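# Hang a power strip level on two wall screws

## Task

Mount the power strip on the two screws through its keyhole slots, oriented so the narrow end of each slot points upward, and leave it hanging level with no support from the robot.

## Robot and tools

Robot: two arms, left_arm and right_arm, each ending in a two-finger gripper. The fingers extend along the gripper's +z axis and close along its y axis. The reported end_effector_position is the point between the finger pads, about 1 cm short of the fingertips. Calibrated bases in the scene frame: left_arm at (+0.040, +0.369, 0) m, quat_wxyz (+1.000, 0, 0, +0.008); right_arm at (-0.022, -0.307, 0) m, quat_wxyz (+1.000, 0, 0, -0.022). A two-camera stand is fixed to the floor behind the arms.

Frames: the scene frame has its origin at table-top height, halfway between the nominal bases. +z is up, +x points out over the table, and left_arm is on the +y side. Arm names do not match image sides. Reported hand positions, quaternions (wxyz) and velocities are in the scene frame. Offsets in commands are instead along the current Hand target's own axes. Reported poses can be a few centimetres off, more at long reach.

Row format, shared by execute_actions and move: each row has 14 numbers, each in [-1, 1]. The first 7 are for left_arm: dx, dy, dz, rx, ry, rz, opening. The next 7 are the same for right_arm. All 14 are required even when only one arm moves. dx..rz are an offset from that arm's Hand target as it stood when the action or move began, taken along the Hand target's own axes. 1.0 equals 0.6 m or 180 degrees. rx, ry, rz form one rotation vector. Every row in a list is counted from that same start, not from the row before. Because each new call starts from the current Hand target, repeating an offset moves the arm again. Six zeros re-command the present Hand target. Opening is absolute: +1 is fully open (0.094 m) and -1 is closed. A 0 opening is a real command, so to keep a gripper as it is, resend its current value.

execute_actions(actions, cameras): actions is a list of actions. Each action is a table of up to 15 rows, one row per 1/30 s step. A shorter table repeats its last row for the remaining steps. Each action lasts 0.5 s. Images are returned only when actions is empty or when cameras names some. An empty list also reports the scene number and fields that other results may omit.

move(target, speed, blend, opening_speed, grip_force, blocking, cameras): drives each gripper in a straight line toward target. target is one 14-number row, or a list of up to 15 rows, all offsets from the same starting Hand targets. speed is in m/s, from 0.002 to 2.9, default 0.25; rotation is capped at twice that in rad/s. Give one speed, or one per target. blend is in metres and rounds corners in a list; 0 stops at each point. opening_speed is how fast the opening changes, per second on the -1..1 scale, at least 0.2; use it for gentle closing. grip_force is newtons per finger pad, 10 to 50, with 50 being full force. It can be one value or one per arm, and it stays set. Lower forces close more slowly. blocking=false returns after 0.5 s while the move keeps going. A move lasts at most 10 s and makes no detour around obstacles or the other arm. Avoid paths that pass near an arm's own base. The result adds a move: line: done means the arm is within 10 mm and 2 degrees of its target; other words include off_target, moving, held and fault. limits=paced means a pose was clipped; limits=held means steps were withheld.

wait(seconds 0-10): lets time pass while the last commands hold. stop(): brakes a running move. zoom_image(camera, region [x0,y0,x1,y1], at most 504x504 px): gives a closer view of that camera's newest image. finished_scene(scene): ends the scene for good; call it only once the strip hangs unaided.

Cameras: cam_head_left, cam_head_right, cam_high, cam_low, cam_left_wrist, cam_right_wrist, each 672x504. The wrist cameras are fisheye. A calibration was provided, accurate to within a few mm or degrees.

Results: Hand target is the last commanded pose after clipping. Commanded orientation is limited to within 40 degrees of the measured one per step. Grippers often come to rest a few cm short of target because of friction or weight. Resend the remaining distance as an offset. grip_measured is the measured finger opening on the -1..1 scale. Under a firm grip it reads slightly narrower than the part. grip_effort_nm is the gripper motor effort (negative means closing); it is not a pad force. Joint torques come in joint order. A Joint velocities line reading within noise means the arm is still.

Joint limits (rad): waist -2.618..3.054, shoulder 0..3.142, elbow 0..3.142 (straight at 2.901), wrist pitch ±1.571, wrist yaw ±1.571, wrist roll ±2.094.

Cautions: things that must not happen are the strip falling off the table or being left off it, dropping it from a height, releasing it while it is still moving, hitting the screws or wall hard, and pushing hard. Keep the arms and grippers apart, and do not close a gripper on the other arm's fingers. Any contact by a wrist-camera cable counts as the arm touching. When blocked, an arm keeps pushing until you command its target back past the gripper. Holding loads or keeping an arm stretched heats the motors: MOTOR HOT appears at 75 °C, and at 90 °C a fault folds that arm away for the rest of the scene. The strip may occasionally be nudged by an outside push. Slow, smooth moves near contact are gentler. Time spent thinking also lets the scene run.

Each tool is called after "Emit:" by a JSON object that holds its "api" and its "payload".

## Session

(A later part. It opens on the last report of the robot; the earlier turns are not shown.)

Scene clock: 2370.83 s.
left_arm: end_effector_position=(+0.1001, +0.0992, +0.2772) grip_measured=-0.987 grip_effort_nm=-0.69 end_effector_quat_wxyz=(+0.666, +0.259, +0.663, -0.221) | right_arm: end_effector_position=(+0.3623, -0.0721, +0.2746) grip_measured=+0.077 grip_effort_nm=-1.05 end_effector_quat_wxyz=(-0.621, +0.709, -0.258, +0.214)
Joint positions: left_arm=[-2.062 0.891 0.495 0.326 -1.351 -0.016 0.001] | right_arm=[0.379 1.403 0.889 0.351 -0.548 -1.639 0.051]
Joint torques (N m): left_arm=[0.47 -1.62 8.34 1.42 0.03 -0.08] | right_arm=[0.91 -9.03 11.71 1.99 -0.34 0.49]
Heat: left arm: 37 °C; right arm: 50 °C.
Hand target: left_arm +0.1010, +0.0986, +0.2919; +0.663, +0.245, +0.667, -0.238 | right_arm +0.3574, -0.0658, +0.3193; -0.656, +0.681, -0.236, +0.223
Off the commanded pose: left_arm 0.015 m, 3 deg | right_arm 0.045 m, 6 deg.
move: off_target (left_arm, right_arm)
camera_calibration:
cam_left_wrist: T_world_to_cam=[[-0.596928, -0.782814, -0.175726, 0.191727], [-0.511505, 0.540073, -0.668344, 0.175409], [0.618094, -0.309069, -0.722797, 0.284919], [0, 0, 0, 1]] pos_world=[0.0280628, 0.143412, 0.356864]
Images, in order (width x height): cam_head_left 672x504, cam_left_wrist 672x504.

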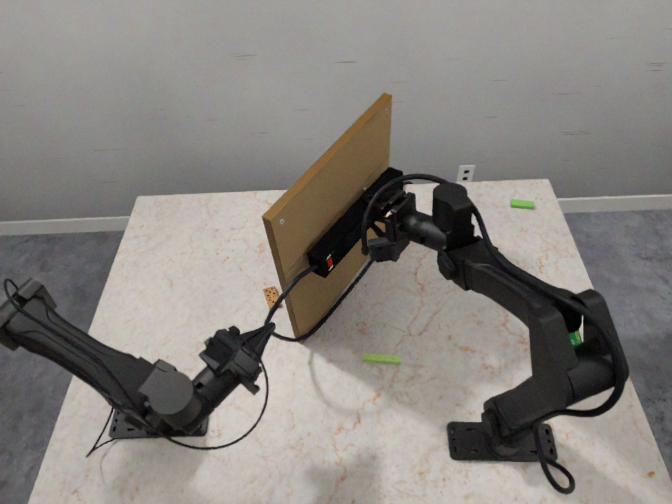

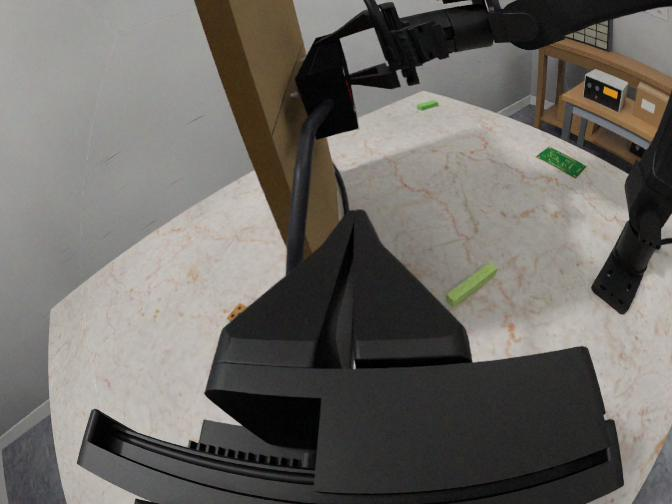

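Emit:
{"api": "move", "payload": {"target": [0,0,0,0,0,0,-1,0,0.01,0.03,0,-0.003,0.0,-0.6], "speed": 0.05, "cameras": ["cam_head_left","cam_left_wrist"]}}

Emit:
{"api": "zoom_image", "payload": {"camera": "cam_head_left", "region": [270, 140, 430, 300]}}

Emit:
{"api": "zoom_image", "payload": {"camera": "cam_left_wrist", "region": [270, 10, 350, 160]}}

Scene clock: 2418.60 s.
left_arm: end_effector_position=(+0.1001, +0.0992, +0.2772) grip_measured=-0.987 grip_effort_nm=-0.69 end_effector_quat_wxyz=(+0.666, +0.259, +0.663, -0.221) | right_arm: end_effector_position=(+0.3658, -0.0612, +0.2792) grip_measured=+0.077 grip_effort_nm=-1.05 end_effector_quat_wxyz=(-0.624, +0.708, -0.251, +0.215)
Joint positions: left_arm=[-2.062 0.891 0.495 0.326 -1.351 -0.016 0.001] | right_arm=[0.405 1.43 0.921 0.36 -0.532 -1.638 0.051]
Joint torques (N m): left_arm=[0.43 -1.65 8.39 1.43 0.02 -0.1] | right_arm=[0.87 -5.61 11.51 2.28 -0.26 0.48]
Heat: left arm: 38 °C; right arm: 51 °C.
Hand target: left_arm +0.1010, +0.0986, +0.2919; +0.663, +0.245, +0.667, -0.238 | right_arm +0.3682, -0.0517, +0.3128; -0.657, +0.682, -0.233, +0.220
Off the commanded pose: left_arm 0.015 m, 3 deg | right_arm 0.035 m, 5 deg.
move: off_target (left_arm, right_arm)
camera_calibration:
cam_left_wrist: T_world_to_cam=[[-0.596928, -0.782814, -0.175726, 0.191727], [-0.511505, 0.540073, -0.668344, 0.175409], [0.618094, -0.309069, -0.722797, 0.284919], [0, 0, 0, 1]] pos_world=[0.0280628, 0.143412, 0.356864]
Images, in order (width x height): cam_head_left 672x504, cam_left_wrist 672x504.

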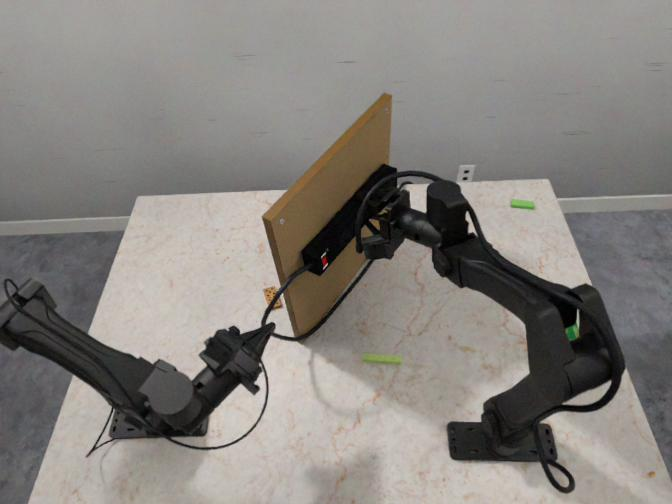

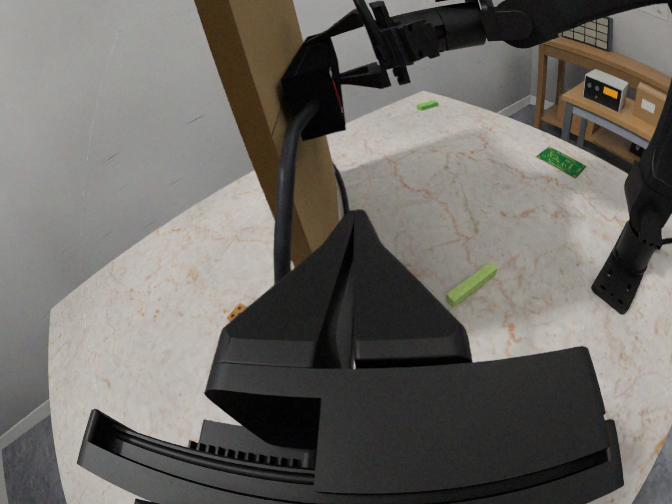

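Scaled by 3.150 from the camera's 672x504 image, which has a finer 960x720 frame.

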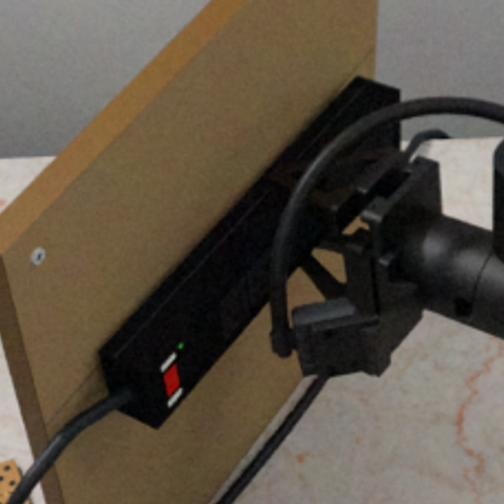

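Scaled by 3.360 from the camera's 672x504 image, which has a finer 960x720 frame.

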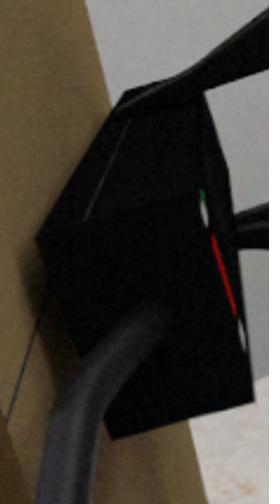

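Emit:
{"api": "move", "payload": {"target": [0,0,0,0,0,0,-1,0,0.01,0.03,0,-0.02,0.0,-0.6], "speed": 0.05, "cameras": ["cam_head_left","cam_left_wrist"]}}

Emit:
{"api": "zoom_image", "payload": {"camera": "cam_head_left", "region": [270, 140, 430, 300]}}

Emit:
{"api": "zoom_image", "payload": {"camera": "cam_left_wrist", "region": [270, 10, 350, 160]}}

Scene clock: 2428.57 s.
left_arm: end_effector_position=(+0.1001, +0.0992, +0.2772) grip_measured=-0.987 grip_effort_nm=-0.69 end_effector_quat_wxyz=(+0.666, +0.259, +0.663, -0.221) | right_arm: end_effector_position=(+0.3703, -0.0557, +0.2763) grip_measured=+0.066 grip_effort_nm=-1.04 end_effector_quat_wxyz=(-0.630, +0.713, -0.238, +0.195)
Joint positions: left_arm=[-2.062 0.891 0.495 0.326 -1.351 -0.016 0.001] | right_arm=[0.392 1.477 0.952 0.368 -0.595 -1.637 0.05]
Joint torques (N m): left_arm=[0.47 -1.51 8.28 1.43 0.02 -0.1] | right_arm=[1.91 -3.04 13.09 2.5 -0.3 0.48]
Heat: left arm: 38 °C; right arm: 51 °C.
Hand target: left_arm +0.1010, +0.0986, +0.2919; +0.663, +0.245, +0.667, -0.238 | right_arm +0.3790, -0.0376, +0.3059; -0.664, +0.689, -0.212, +0.198
Off the commanded pose: left_arm 0.015 m, 3 deg | right_arm 0.036 m, 6 deg.
move: off_target (left_arm, right_arm)
camera_calibration:
cam_left_wrist: T_world_to_cam=[[-0.596928, -0.782814, -0.175726, 0.191727], [-0.511505, 0.540073, -0.668344, 0.175409], [0.618094, -0.309069, -0.722797, 0.284919], [0, 0, 0, 1]] pos_world=[0.0280628, 0.143412, 0.356864]
Images, in order (width x height): cam_head_left 672x504, cam_left_wrist 672x504.

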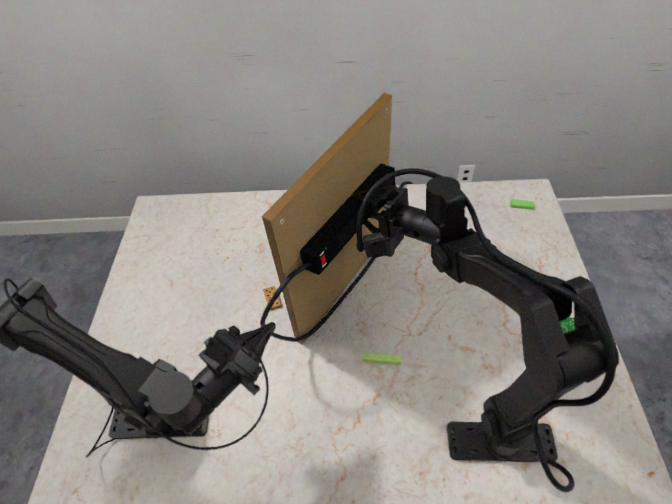

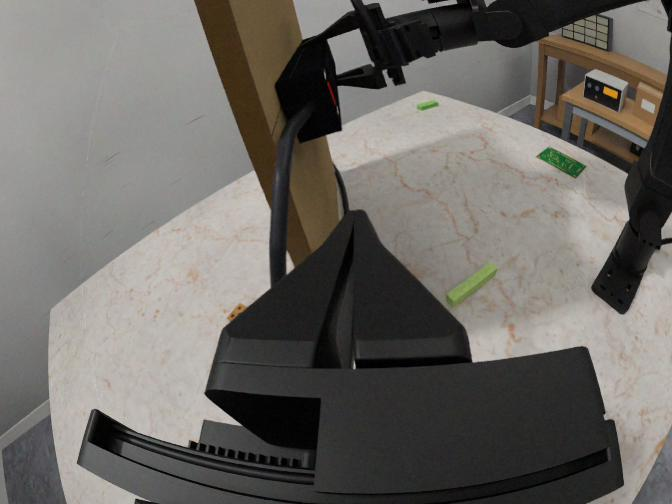

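Scaled by 3.150 from the camera's 672x504 image, which has a finer 960x720 frame.

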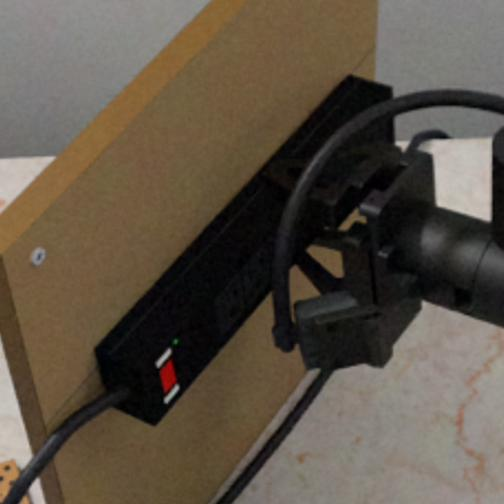

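Scaled by 3.360 from the camera's 672x504 image, which has a finer 960x720 frame.

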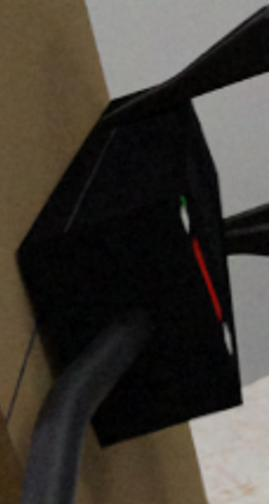

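Emit:
{"api": "move", "payload": {"target": [[0,0,0,0,0,0,-1,0,0.03,-0.015,0,0,0,-0.6],[0,0,0,0,0,0,-1,0,0.045,-0.015,0,0,0,-0.6]], "speed": 0.05, "cameras": ["cam_head_left","cam_left_wrist"]}}

Emit:
{"api": "zoom_image", "payload": {"camera": "cam_head_left", "region": [270, 140, 430, 300]}}

Emit:
{"api": "zoom_image", "payload": {"camera": "cam_left_wrist", "region": [270, 10, 350, 160]}}

Scene clock: 2442.27 s.
left_arm: end_effector_position=(+0.1001, +0.0992, +0.2772) grip_measured=-0.987 grip_effort_nm=-0.69 end_effector_quat_wxyz=(+0.666, +0.259, +0.663, -0.221) | right_arm: end_effector_position=(+0.3704, -0.0556, +0.2750) grip_measured=+0.065 grip_effort_nm=-1.05 end_effector_quat_wxyz=(+0.648, -0.699, +0.224, -0.202)
Joint positions: left_arm=[-2.062 0.891 0.495 0.326 -1.351 -0.016 0.001] | right_arm=[0.386 1.495 0.906 0.495 -0.615 -1.618 0.05]
Joint torques (N m): left_arm=[0.42 -1.54 8.35 1.43 0.03 -0.09] | right_arm=[1.17 -3.49 8.51 2.32 -0.22 0.27]
Heat: left arm: 38 °C; right arm: 51 °C.
Hand target: left_arm +0.1010, +0.0986, +0.2919; +0.663, +0.245, +0.667, -0.238 | right_arm +0.3732, -0.0458, +0.2794; +0.664, -0.689, +0.212, -0.199
Off the commanded pose: left_arm 0.015 m, 3 deg | right_arm 0.011 m, 3 deg.
move: off_target (left_arm, right_arm)
camera_calibration:
cam_left_wrist: T_world_to_cam=[[-0.596928, -0.782814, -0.175726, 0.191727], [-0.511505, 0.540073, -0.668344, 0.175409], [0.618094, -0.309069, -0.722797, 0.284919], [0, 0, 0, 1]] pos_world=[0.0280628, 0.143412, 0.356864]
Images, in order (width x height): cam_head_left 672x504, cam_left_wrist 672x504.

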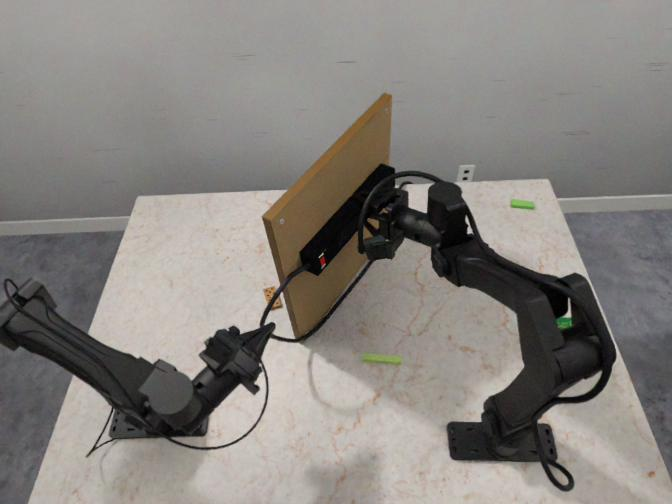

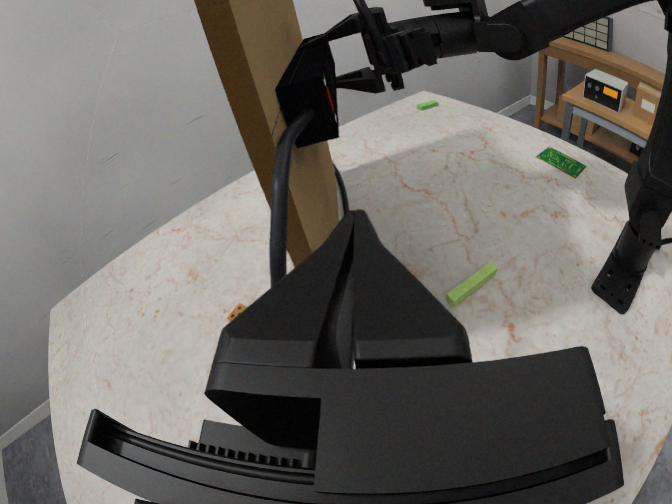

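Scaled by 3.150 from the camera's 672x504 image, which has a finer 960x720 frame.

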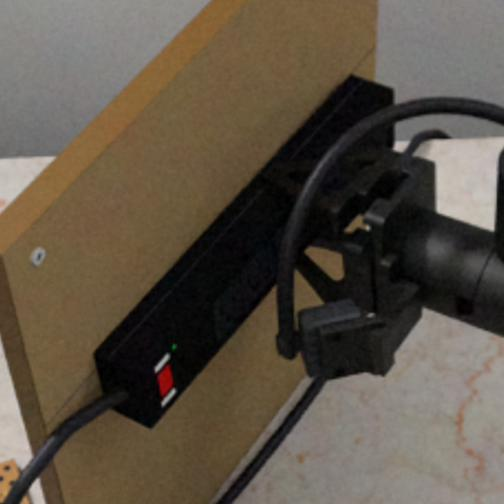

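Scaled by 3.360 from the camera's 672x504 image, which has a finer 960x720 frame.

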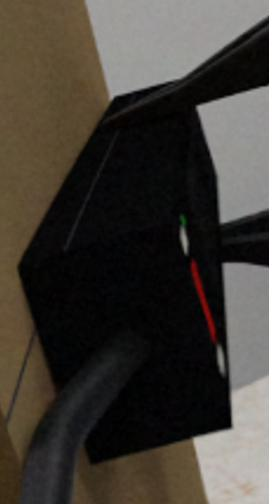

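Emit:
{"api": "move", "payload": {"target": [[0,0,0,0,0,0,-1,0,0.02,0.0,0,0,0.012,-0.6],[0,0,0,0,0,0,-1,0,0.03,0.0,-0.02,0,0.012,-0.6],[0,0,0,0,0,0,-1,0,0.03,0.0,0.01,0,0.012,-0.6]], "speed": 0.05, "cameras": ["cam_head_left","cam_left_wrist"]}}

Emit:
{"api": "zoom_image", "payload": {"camera": "cam_head_left", "region": [270, 140, 430, 300]}}

Emit:
{"api": "zoom_image", "payload": {"camera": "cam_left_wrist", "region": [270, 10, 350, 160]}}

Scene clock: 2457.97 s.
left_arm: end_effector_position=(+0.1001, +0.0992, +0.2772) grip_measured=-0.987 grip_effort_nm=-0.69 end_effector_quat_wxyz=(+0.666, +0.259, +0.663, -0.221) | right_arm: end_effector_position=(+0.3703, -0.0554, +0.2726) grip_measured=+0.064 grip_effort_nm=-1.05 end_effector_quat_wxyz=(+0.678, -0.671, +0.215, -0.210)
Joint positions: left_arm=[-2.062 0.891 0.495 0.326 -1.351 -0.016 0.001] | right_arm=[0.384 1.535 0.835 0.709 -0.621 -1.555 0.05]
Joint torques (N m): left_arm=[0.46 -1.61 8.32 1.41 0.03 -0.1] | right_arm=[1.42 -3.36 7.84 1.76 -0.1 0.28]
Heat: left arm: 39 °C; right arm: 49 °C.
Hand target: left_arm +0.1010, +0.0986, +0.2919; +0.663, +0.245, +0.667, -0.238 | right_arm +0.3727, -0.0463, +0.2614; +0.679, -0.674, +0.222, -0.189
Off the commanded pose: left_arm 0.015 m, 3 deg | right_arm 0.015 m, 2 deg.
move: off_target (left_arm, right_arm)
camera_calibration:
cam_left_wrist: T_world_to_cam=[[-0.596928, -0.782814, -0.175726, 0.191727], [-0.511505, 0.540073, -0.668344, 0.175409], [0.618094, -0.309069, -0.722797, 0.284919], [0, 0, 0, 1]] pos_world=[0.0280628, 0.143412, 0.356864]
Images, in order (width x height): cam_head_left 672x504, cam_left_wrist 672x504.

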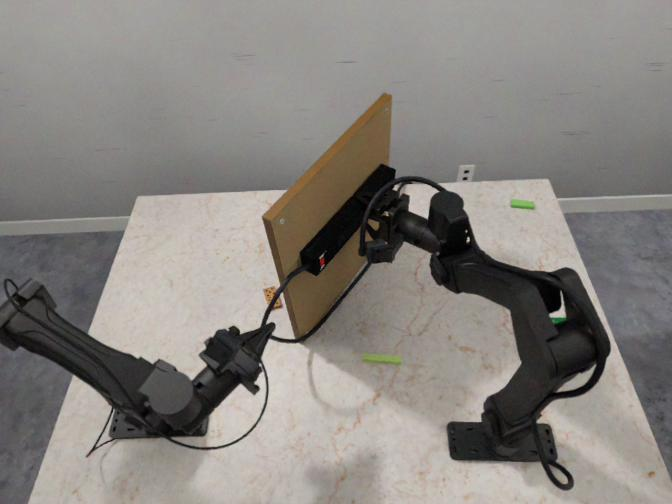

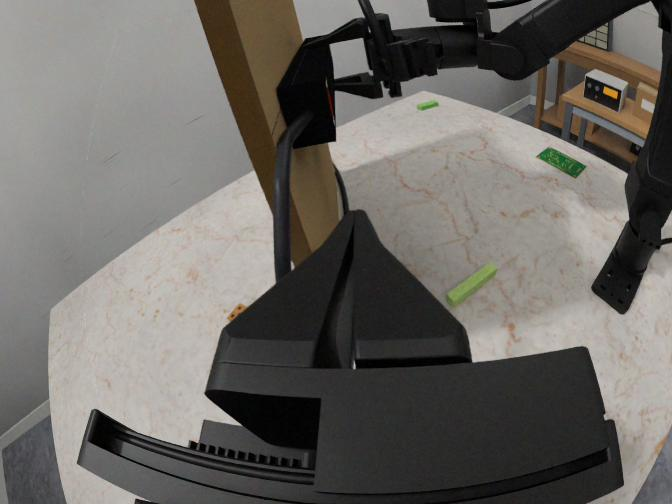

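Scaled by 3.150 from the camera's 672x504 image, which has a finer 960x720 frame.

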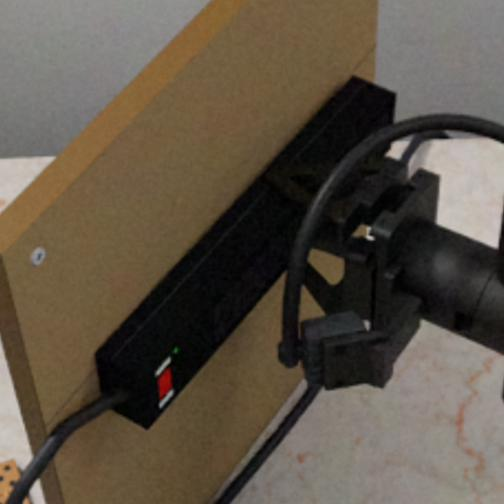

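Scaled by 3.360 from the camera's 672x504 image, which has a finer 960x720 frame.

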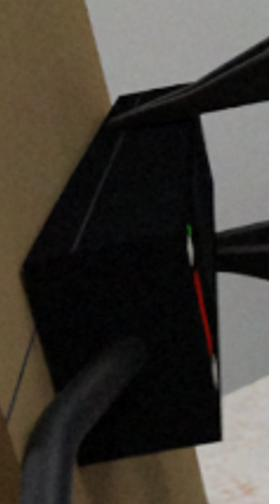

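Emit:
{"api": "move", "payload": {"target": [0,0,0,0,0,0,-1,0.0,-0.01,0.025,-0.012,-0.03,0.0,-0.6], "speed": 0.05, "cameras": ["cam_head_left","cam_left_wrist"]}}

Emit:
{"api": "zoom_image", "payload": {"camera": "cam_head_left", "region": [270, 140, 430, 300]}}

Emit:
{"api": "zoom_image", "payload": {"camera": "cam_left_wrist", "region": [270, 10, 350, 160]}}

Scene clock: 2475.50 s.
left_arm: end_effector_position=(+0.1001, +0.0992, +0.2772) grip_measured=-0.987 grip_effort_nm=-0.69 end_effector_quat_wxyz=(+0.666, +0.259, +0.663, -0.221) | right_arm: end_effector_position=(+0.3704, -0.0538, +0.2724) grip_measured=+0.061 grip_effort_nm=-1.05 end_effector_quat_wxyz=(+0.680, -0.689, +0.185, -0.170)
Joint positions: left_arm=[-2.062 0.891 0.495 0.326 -1.351 -0.016 0.001] | right_arm=[0.344 1.569 0.899 0.644 -0.763 -1.571 0.05]
Joint torques (N m): left_arm=[0.42 -1.51 8.27 1.43 0.01 -0.1] | right_arm=[3.4 -2.19 12.72 1.29 0.28 0.11]
Heat: left arm: 39 °C; right arm: 48 °C.
Hand target: left_arm +0.1010, +0.0986, +0.2919; +0.663, +0.245, +0.667, -0.238 | right_arm +0.3813, -0.0339, +0.2673; +0.676, -0.695, +0.193, -0.153
Off the commanded pose: left_arm 0.015 m, 3 deg | right_arm 0.023 m, 2 deg.
move: off_target (left_arm, right_arm)
camera_calibration:
cam_left_wrist: T_world_to_cam=[[-0.596928, -0.782814, -0.175726, 0.191727], [-0.511505, 0.540073, -0.668344, 0.175409], [0.618094, -0.309069, -0.722797, 0.284919], [0, 0, 0, 1]] pos_world=[0.0280628, 0.143412, 0.356864]
Images, in order (width x height): cam_head_left 672x504, cam_left_wrist 672x504.

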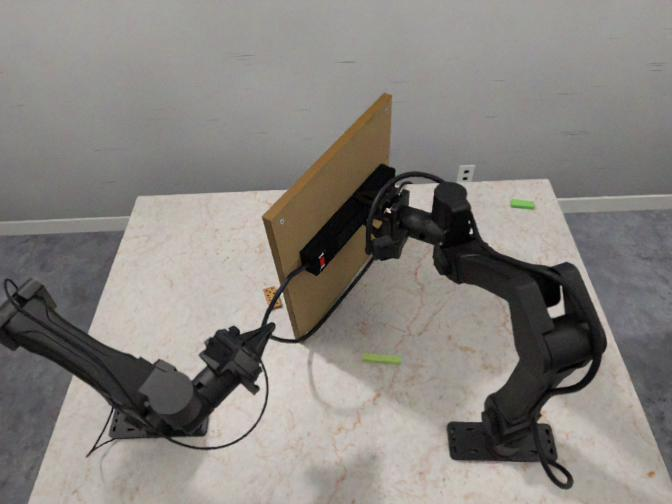

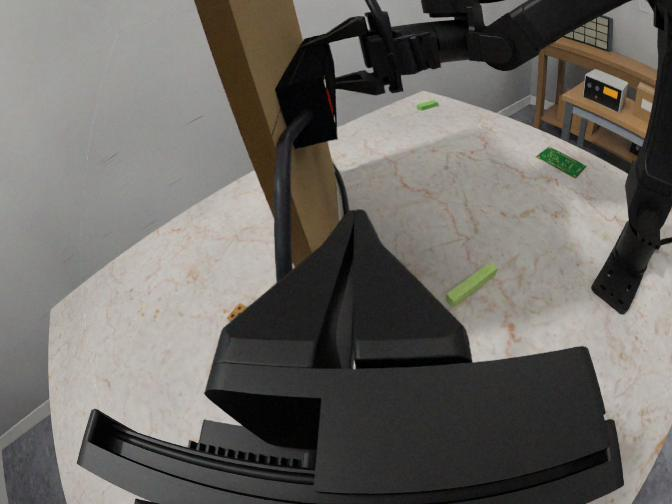

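Scaled by 3.150 from the camera's 672x504 image, which has a finer 960x720 frame.

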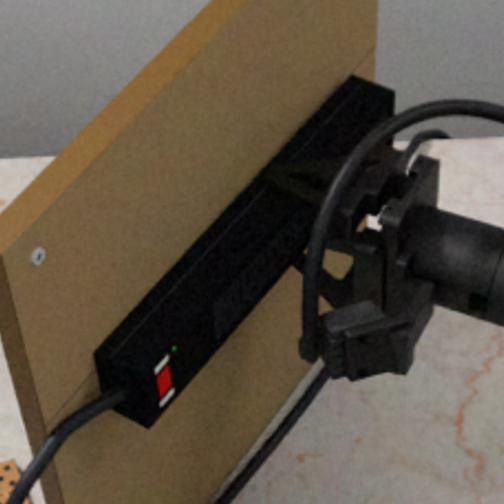

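Scaled by 3.360 from the camera's 672x504 image, which has a finer 960x720 frame.

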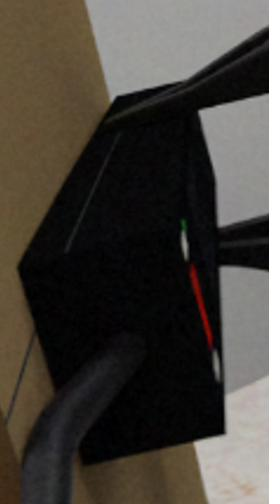

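Emit:
{"api": "move", "payload": {"target": [[0,0,0,0,0,0,-1,0.0,0.0,0.0,0,0.01,0.03,-0.6],[0,0,0,0,0,0,-1,0.0,0.0,0.03,0,0.01,0.03,-0.6]], "speed": 0.05, "cameras": ["cam_head_left","cam_left_wrist"]}}

Emit:
{"api": "zoom_image", "payload": {"camera": "cam_head_left", "region": [270, 140, 430, 300]}}

Emit:
{"api": "zoom_image", "payload": {"camera": "cam_left_wrist", "region": [270, 10, 350, 160]}}

Scene clock: 2491.77 s.
left_arm: end_effector_position=(+0.1001, +0.0992, +0.2772) grip_measured=-0.987 grip_effort_nm=-0.69 end_effector_quat_wxyz=(+0.666, +0.259, +0.663, -0.221) | right_arm: end_effector_position=(+0.3712, -0.0535, +0.2721) grip_measured=+0.061 grip_effort_nm=-1.05 end_effector_quat_wxyz=(+0.681, -0.688, +0.192, -0.164)
Joint positions: left_arm=[-2.062 0.891 0.495 0.326 -1.351 -0.016 0.001] | right_arm=[0.344 1.572 0.902 0.643 -0.761 -1.553 0.05]
Joint torques (N m): left_arm=[0.43 -1.58 8.35 1.42 0.01 -0.1] | right_arm=[6.76 -0.49 14.17 1.35 1.12 0.93]
Heat: left arm: 39 °C; right arm: 52 °C.
Hand target: left_arm +0.1010, +0.0986, +0.2919; +0.663, +0.245, +0.667, -0.238 | right_arm +0.3899, -0.0181, +0.2665; +0.679, -0.682, +0.236, -0.132
Off the commanded pose: left_arm 0.015 m, 3 deg | right_arm 0.040 m, 6 deg.
move: off_target (left_arm, right_arm)
camera_calibration:
cam_left_wrist: T_world_to_cam=[[-0.596928, -0.782814, -0.175726, 0.191727], [-0.511505, 0.540073, -0.668344, 0.175409], [0.618094, -0.309069, -0.722797, 0.284919], [0, 0, 0, 1]] pos_world=[0.0280628, 0.143412, 0.356864]
Images, in order (width x height): cam_head_left 672x504, cam_left_wrist 672x504.

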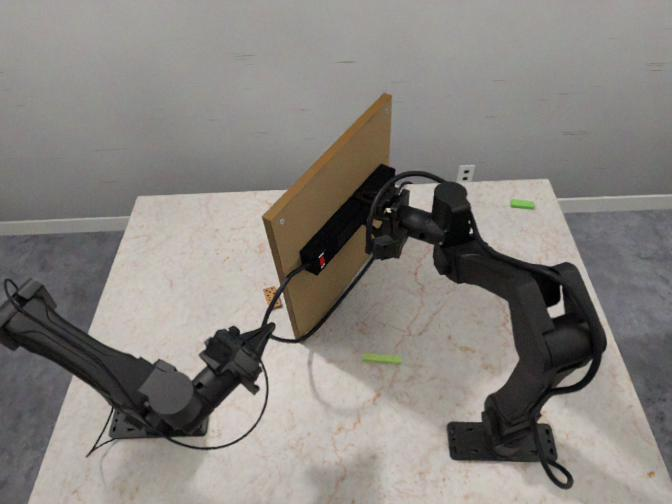

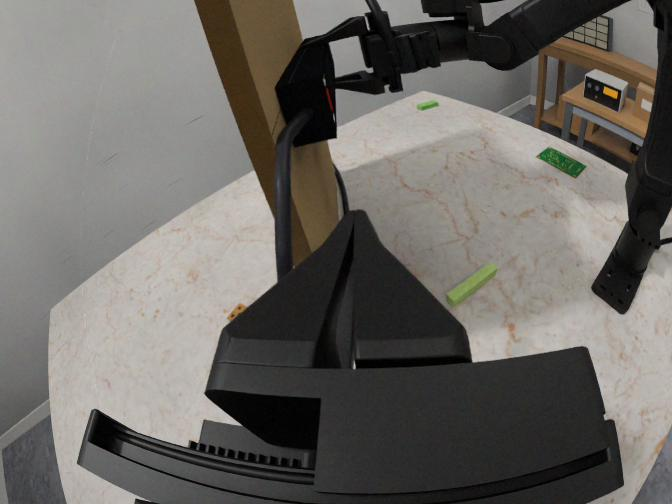

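Scaled by 3.150 from the camera's 672x504 image, which has a finer 960x720 frame.

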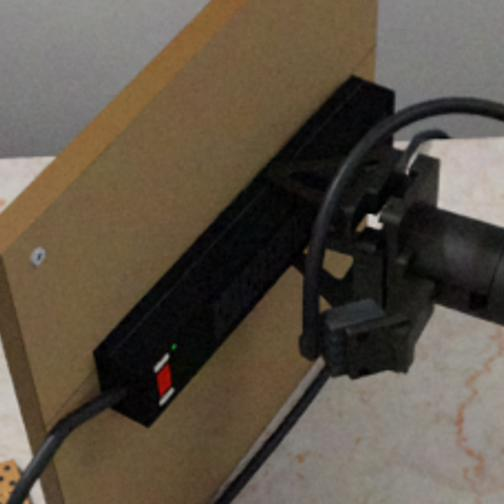

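Scaled by 3.360 from the camera's 672x504 image, which has a finer 960x720 frame.

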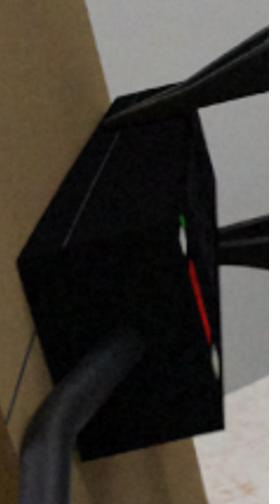

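Emit:
{"api": "move", "payload": {"target": [[0,0,0,0,0,0,-1,0.0,0.01,-0.045,0,0.01,0.025,-0.6],[0,0,0,0,0,0,-1,0.0,0.01,-0.045,-0.02,0.0,0.025,-0.6],[0,0,0,0,0,0,-1,0.0,0.01,-0.01,0,-0.015,0.025,-0.6]], "speed": 0.06, "cameras": ["cam_head_left","cam_left_wrist"]}}

Emit:
{"api": "zoom_image", "payload": {"camera": "cam_head_left", "region": [270, 140, 430, 300]}}

Emit:
{"api": "zoom_image", "payload": {"camera": "cam_left_wrist", "region": [270, 10, 350, 160]}}

Scene clock: 2505.93 s.
left_arm: end_effector_position=(+0.1001, +0.0992, +0.2772) grip_measured=-0.987 grip_effort_nm=-0.69 end_effector_quat_wxyz=(+0.666, +0.259, +0.663, -0.221) | right_arm: end_effector_position=(+0.3704, -0.0526, +0.2724) grip_measured=+0.061 grip_effort_nm=-1.05 end_effector_quat_wxyz=(+0.690, -0.684, +0.185, -0.148)
Joint positions: left_arm=[-2.062 0.891 0.495 0.326 -1.351 -0.016 0.001] | right_arm=[0.334 1.593 0.906 0.68 -0.806 -1.523 0.05]
Joint torques (N m): left_arm=[0.44 -1.57 8.44 1.42 0 -0.09] | right_arm=[5.46 -1.1 13.09 1.24 0.81 1.37]
Heat: left arm: 39 °C; right arm: 51 °C.
Hand target: left_arm +0.1010, +0.0986, +0.2919; +0.663, +0.245, +0.667, -0.238 | right_arm +0.3860, -0.0231, +0.2608; +0.689, -0.676, +0.247, -0.089
Off the commanded pose: left_arm 0.015 m, 3 deg | right_arm 0.035 m, 10 deg.
move: off_target (left_arm, right_arm)
camera_calibration:
cam_left_wrist: T_world_to_cam=[[-0.596928, -0.782814, -0.175726, 0.191727], [-0.511505, 0.540073, -0.668344, 0.175409], [0.618094, -0.309069, -0.722797, 0.284919], [0, 0, 0, 1]] pos_world=[0.0280628, 0.143412, 0.356864]
Images, in order (width x height): cam_head_left 672x504, cam_left_wrist 672x504.

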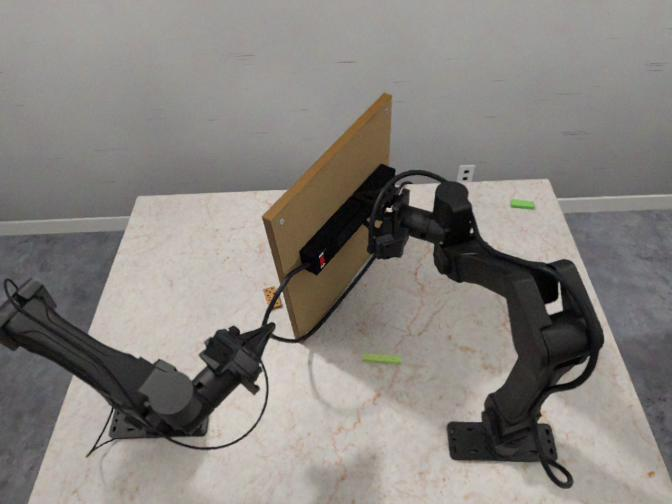

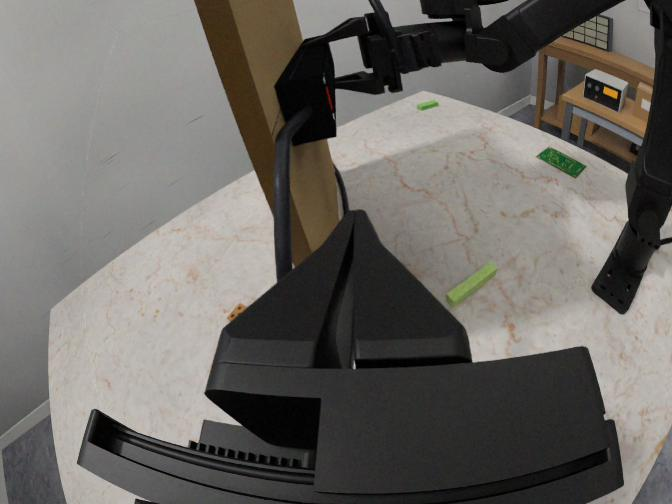

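Scaled by 3.150 from the camera's 672x504 image, which has a finer 960x720 frame.

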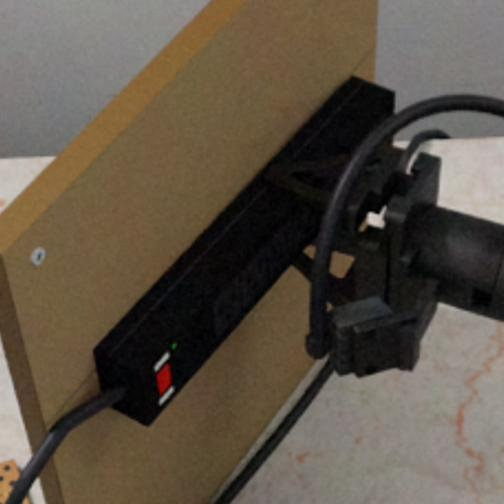

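Scaled by 3.360 from the camera's 672x504 image, which has a finer 960x720 frame.

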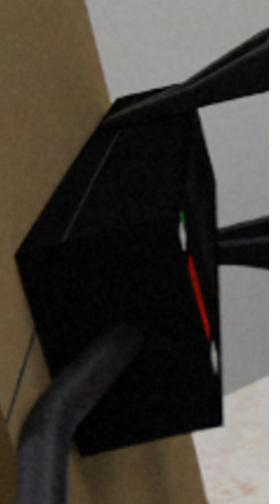

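Emit:
{"api": "move", "payload": {"target": [[0,0,0,0,0,0,-1,0.0,0.0,-0.045,0,0.02,-0.03,-0.6],[0,0,0,0,0,0,-1,0.02,0.03,-0.045,0,0.02,-0.03,-0.6],[0,0,0,0,0,0,-1,-0.02,0.05,-0.045,-0.02,0.02,-0.03,-0.6],[0,0,0,0,0,0,-1,0.02,0.05,-0.045,0.01,0.02,-0.03,-0.6]], "speed": 0.08, "cameras": ["cam_head_left","cam_left_wrist"]}}

Emit:
{"api": "zoom_image", "payload": {"camera": "cam_head_left", "region": [270, 140, 430, 300]}}

Emit:
{"api": "zoom_image", "payload": {"camera": "cam_left_wrist", "region": [270, 10, 350, 160]}}

Scene clock: 2529.27 s.
left_arm: end_effector_position=(+0.1001, +0.0992, +0.2772) grip_measured=-0.987 grip_effort_nm=-0.69 end_effector_quat_wxyz=(+0.666, +0.259, +0.663, -0.221) | right_arm: end_effector_position=(+0.3699, -0.0544, +0.2647) grip_measured=+0.058 grip_effort_nm=-1.05 end_effector_quat_wxyz=(+0.709, -0.654, +0.198, -0.178)
Joint positions: left_arm=[-2.062 0.891 0.495 0.326 -1.351 -0.016 0.001] | right_arm=[0.357 1.618 0.808 0.899 -0.716 -1.464 0.05]
Joint torques (N m): left_arm=[0.49 -1.59 8.36 1.44 0.03 -0.1] | right_arm=[0.4 -3.38 6.31 1.05 0.11 0.09]
Heat: left arm: 39 °C; right arm: 52 °C.
Hand target: left_arm +0.1010, +0.0986, +0.2919; +0.663, +0.245, +0.667, -0.238 | right_arm +0.3776, -0.0505, +0.2299; +0.686, -0.672, +0.235, -0.146
Off the commanded pose: left_arm 0.015 m, 3 deg | right_arm 0.036 m, 6 deg.
move: off_target (left_arm, right_arm)
camera_calibration:
cam_left_wrist: T_world_to_cam=[[-0.596928, -0.782814, -0.175726, 0.191727], [-0.511505, 0.540073, -0.668344, 0.175409], [0.618094, -0.309069, -0.722797, 0.284919], [0, 0, 0, 1]] pos_world=[0.0280628, 0.143412, 0.356864]
Images, in order (width x height): cam_head_left 672x504, cam_left_wrist 672x504.

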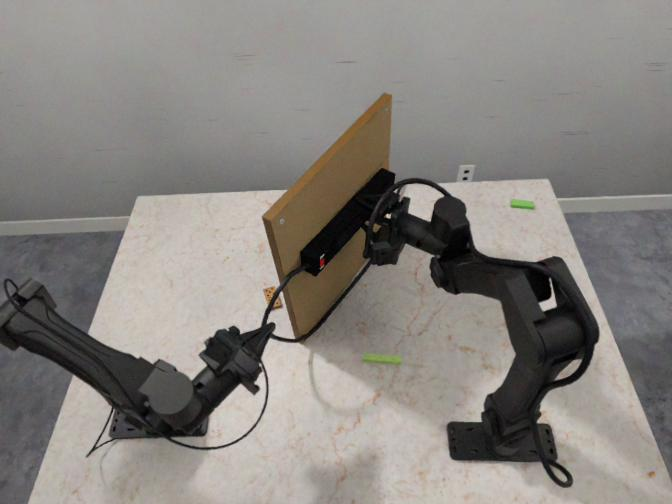

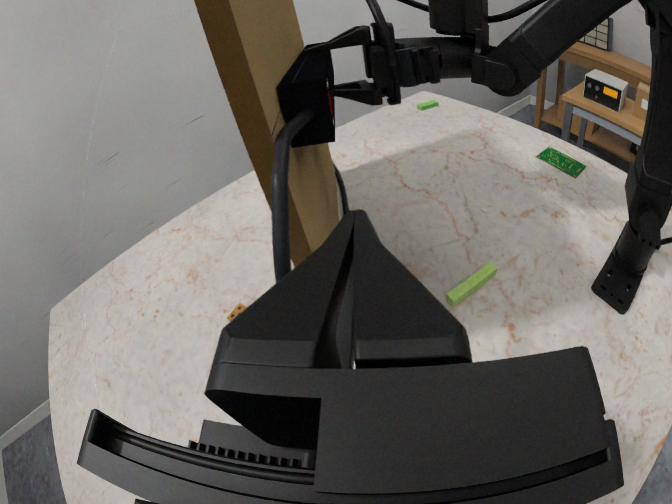

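Scaled by 3.150 from the camera's 672x504 image, which has a finer 960x720 frame.

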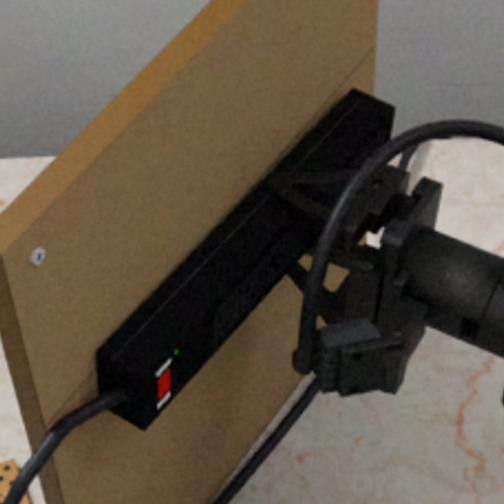

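Scaled by 3.360 from the camera's 672x504 image, which has a finer 960x720 frame.

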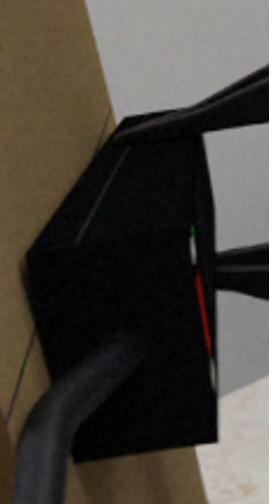

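Emit:
{"api": "move", "payload": {"target": [[0,0,0,0,0,0,-1,0.0,0.0,0.0,0.0,0,-0.03,-0.6],[0,0,0,0,0,0,-1,-0.01,0.01,0.0,-0.02,0,-0.06,-0.6],[0,0,0,0,0,0,-1,0.01,0.01,0.0,0,0.0,-0.06,-0.6]], "speed": 0.08, "cameras": ["cam_head_left","cam_left_wrist"]}}

Emit:
{"api": "zoom_image", "payload": {"camera": "cam_head_left", "region": [270, 140, 430, 300]}}

Emit:
{"api": "zoom_image", "payload": {"camera": "cam_left_wrist", "region": [270, 10, 350, 160]}}

Scene clock: 2541.43 s.
left_arm: end_effector_position=(+0.1001, +0.0992, +0.2772) grip_measured=-0.987 grip_effort_nm=-0.69 end_effector_quat_wxyz=(+0.666, +0.259, +0.663, -0.221) | right_arm: end_effector_position=(+0.3701, -0.0546, +0.2638) grip_measured=+0.057 grip_effort_nm=-1.05 end_effector_quat_wxyz=(+0.713, -0.652, +0.179, -0.184)
Joint positions: left_arm=[-2.062 0.891 0.495 0.326 -1.351 -0.016 0.001] | right_arm=[0.348 1.642 0.807 0.95 -0.743 -1.478 0.05]
Joint torques (N m): left_arm=[0.47 -1.59 8.34 1.44 0.02 -0.11] | right_arm=[-0.14 -2.37 6.05 1.04 0.17 -1.57]
Heat: left arm: 40 °C; right arm: 49 °C.
Hand target: left_arm +0.1010, +0.0986, +0.2919; +0.663, +0.245, +0.667, -0.238 | right_arm +0.3820, -0.0531, +0.2233; +0.670, -0.692, +0.170, -0.211
Off the commanded pose: left_arm 0.015 m, 3 deg | right_arm 0.042 m, 7 deg.
move: off_target (left_arm, right_arm)
camera_calibration:
cam_left_wrist: T_world_to_cam=[[-0.596928, -0.782814, -0.175726, 0.191727], [-0.511505, 0.540073, -0.668344, 0.175409], [0.618094, -0.309069, -0.722797, 0.284919], [0, 0, 0, 1]] pos_world=[0.0280628, 0.143412, 0.356864]
Images, in order (width x height): cam_head_left 672x504, cam_left_wrist 672x504.

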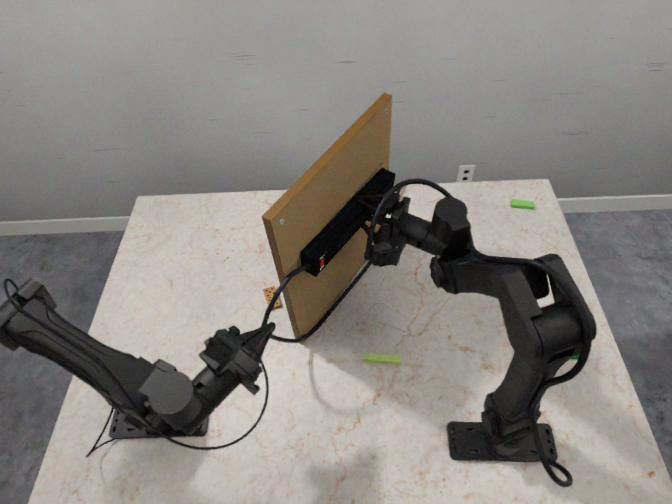

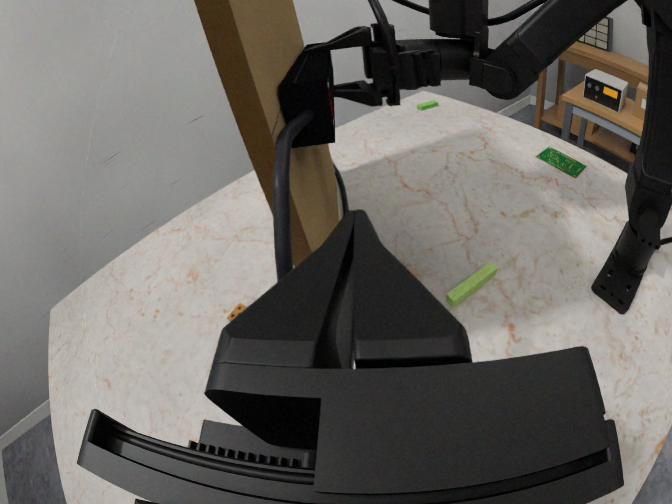

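Scaled by 3.150 from the camera's 672x504 image, which has a finer 960x720 frame.

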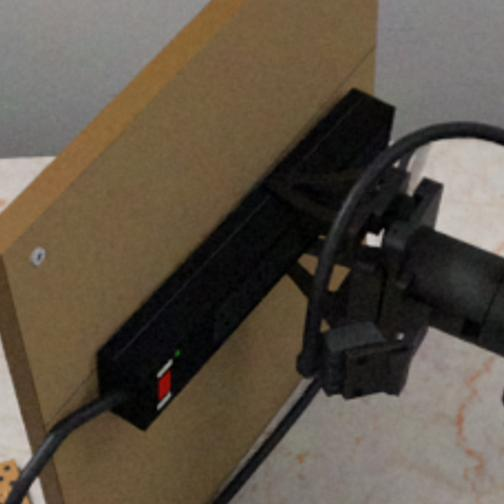

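Scaled by 3.360 from the camera's 672x504 image, which has a finer 960x720 frame.

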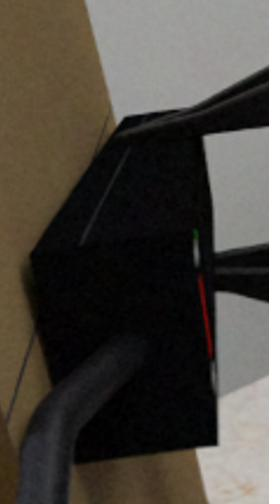

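Emit:
{"api": "move", "payload": {"target": [[0,0,0,0,0,0,-1,0.0,-0.06,-0.01,0.0,0,0,-0.6],[0,0,0,0,0,0,-1,0.0,-0.075,0.0,0.0,-0.015,-0.01,-0.6]], "speed": 0.05, "cameras": ["cam_head_left","cam_left_wrist"]}}

Emit:
{"api": "zoom_image", "payload": {"camera": "cam_head_left", "region": [270, 140, 430, 300]}}

Scene clock: 2555.50 s.
left_arm: end_effector_position=(+0.1001, +0.0992, +0.2772) grip_measured=-0.987 grip_effort_nm=-0.69 end_effector_quat_wxyz=(+0.666, +0.259, +0.663, -0.221) | right_arm: end_effector_position=(+0.3699, -0.0546, +0.2663) grip_measured=+0.057 grip_effort_nm=-1.05 end_effector_quat_wxyz=(+0.688, -0.686, +0.177, -0.159)
Joint positions: left_arm=[-2.062 0.891 0.495 0.326 -1.351 -0.016 0.001] | right_arm=[0.33 1.598 0.884 0.709 -0.805 -1.55 0.05]
Joint torques (N m): left_arm=[0.49 -1.58 8.38 1.42 0.03 -0.11] | right_arm=[0.91 -5.07 10.52 1.35 0.26 -1.23]
Heat: left arm: 40 °C; right arm: 48 °C.
Hand target: left_arm +0.1010, +0.0986, +0.2919; +0.663, +0.245, +0.667, -0.238 | right_arm +0.3799, -0.0511, +0.2682; +0.670, -0.699, +0.144, -0.205
Off the commanded pose: left_arm 0.015 m, 3 deg | right_arm 0.011 m, 7 deg.
move: off_target (left_arm, right_arm)
camera_calibration:
cam_left_wrist: T_world_to_cam=[[-0.596928, -0.782814, -0.175726, 0.191727], [-0.511505, 0.540073, -0.668344, 0.175409], [0.618094, -0.309069, -0.722797, 0.284919], [0, 0, 0, 1]] pos_world=[0.0280628, 0.143412, 0.356864]
Images, in order (width x height): cam_head_left 672x504, cam_left_wrist 672x504.

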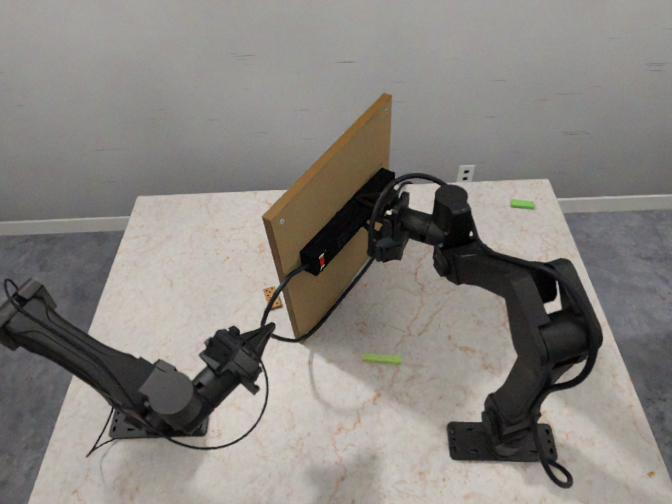

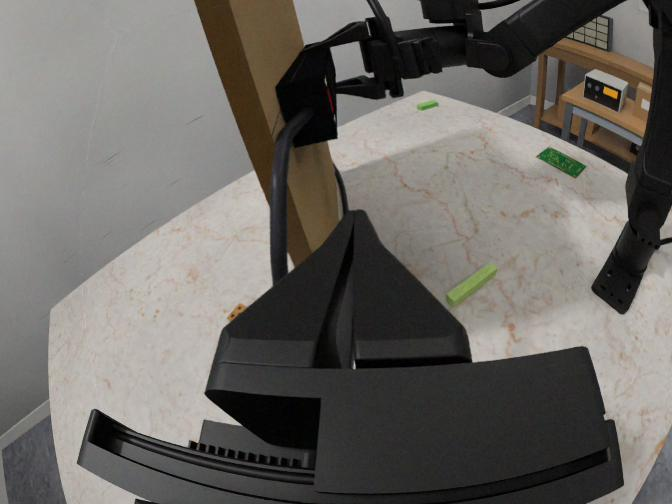

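Scaled by 3.150 from the camera's 672x504 image, which has a finer 960x720 frame.

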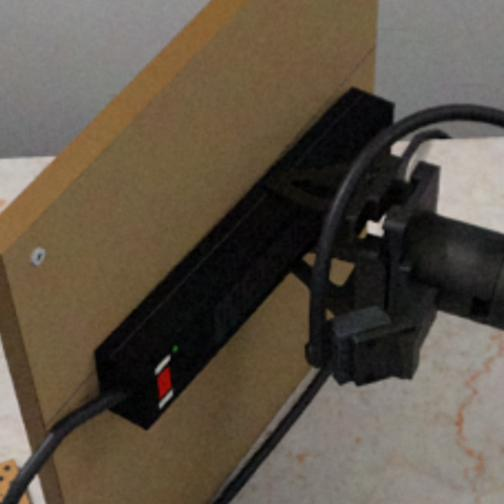

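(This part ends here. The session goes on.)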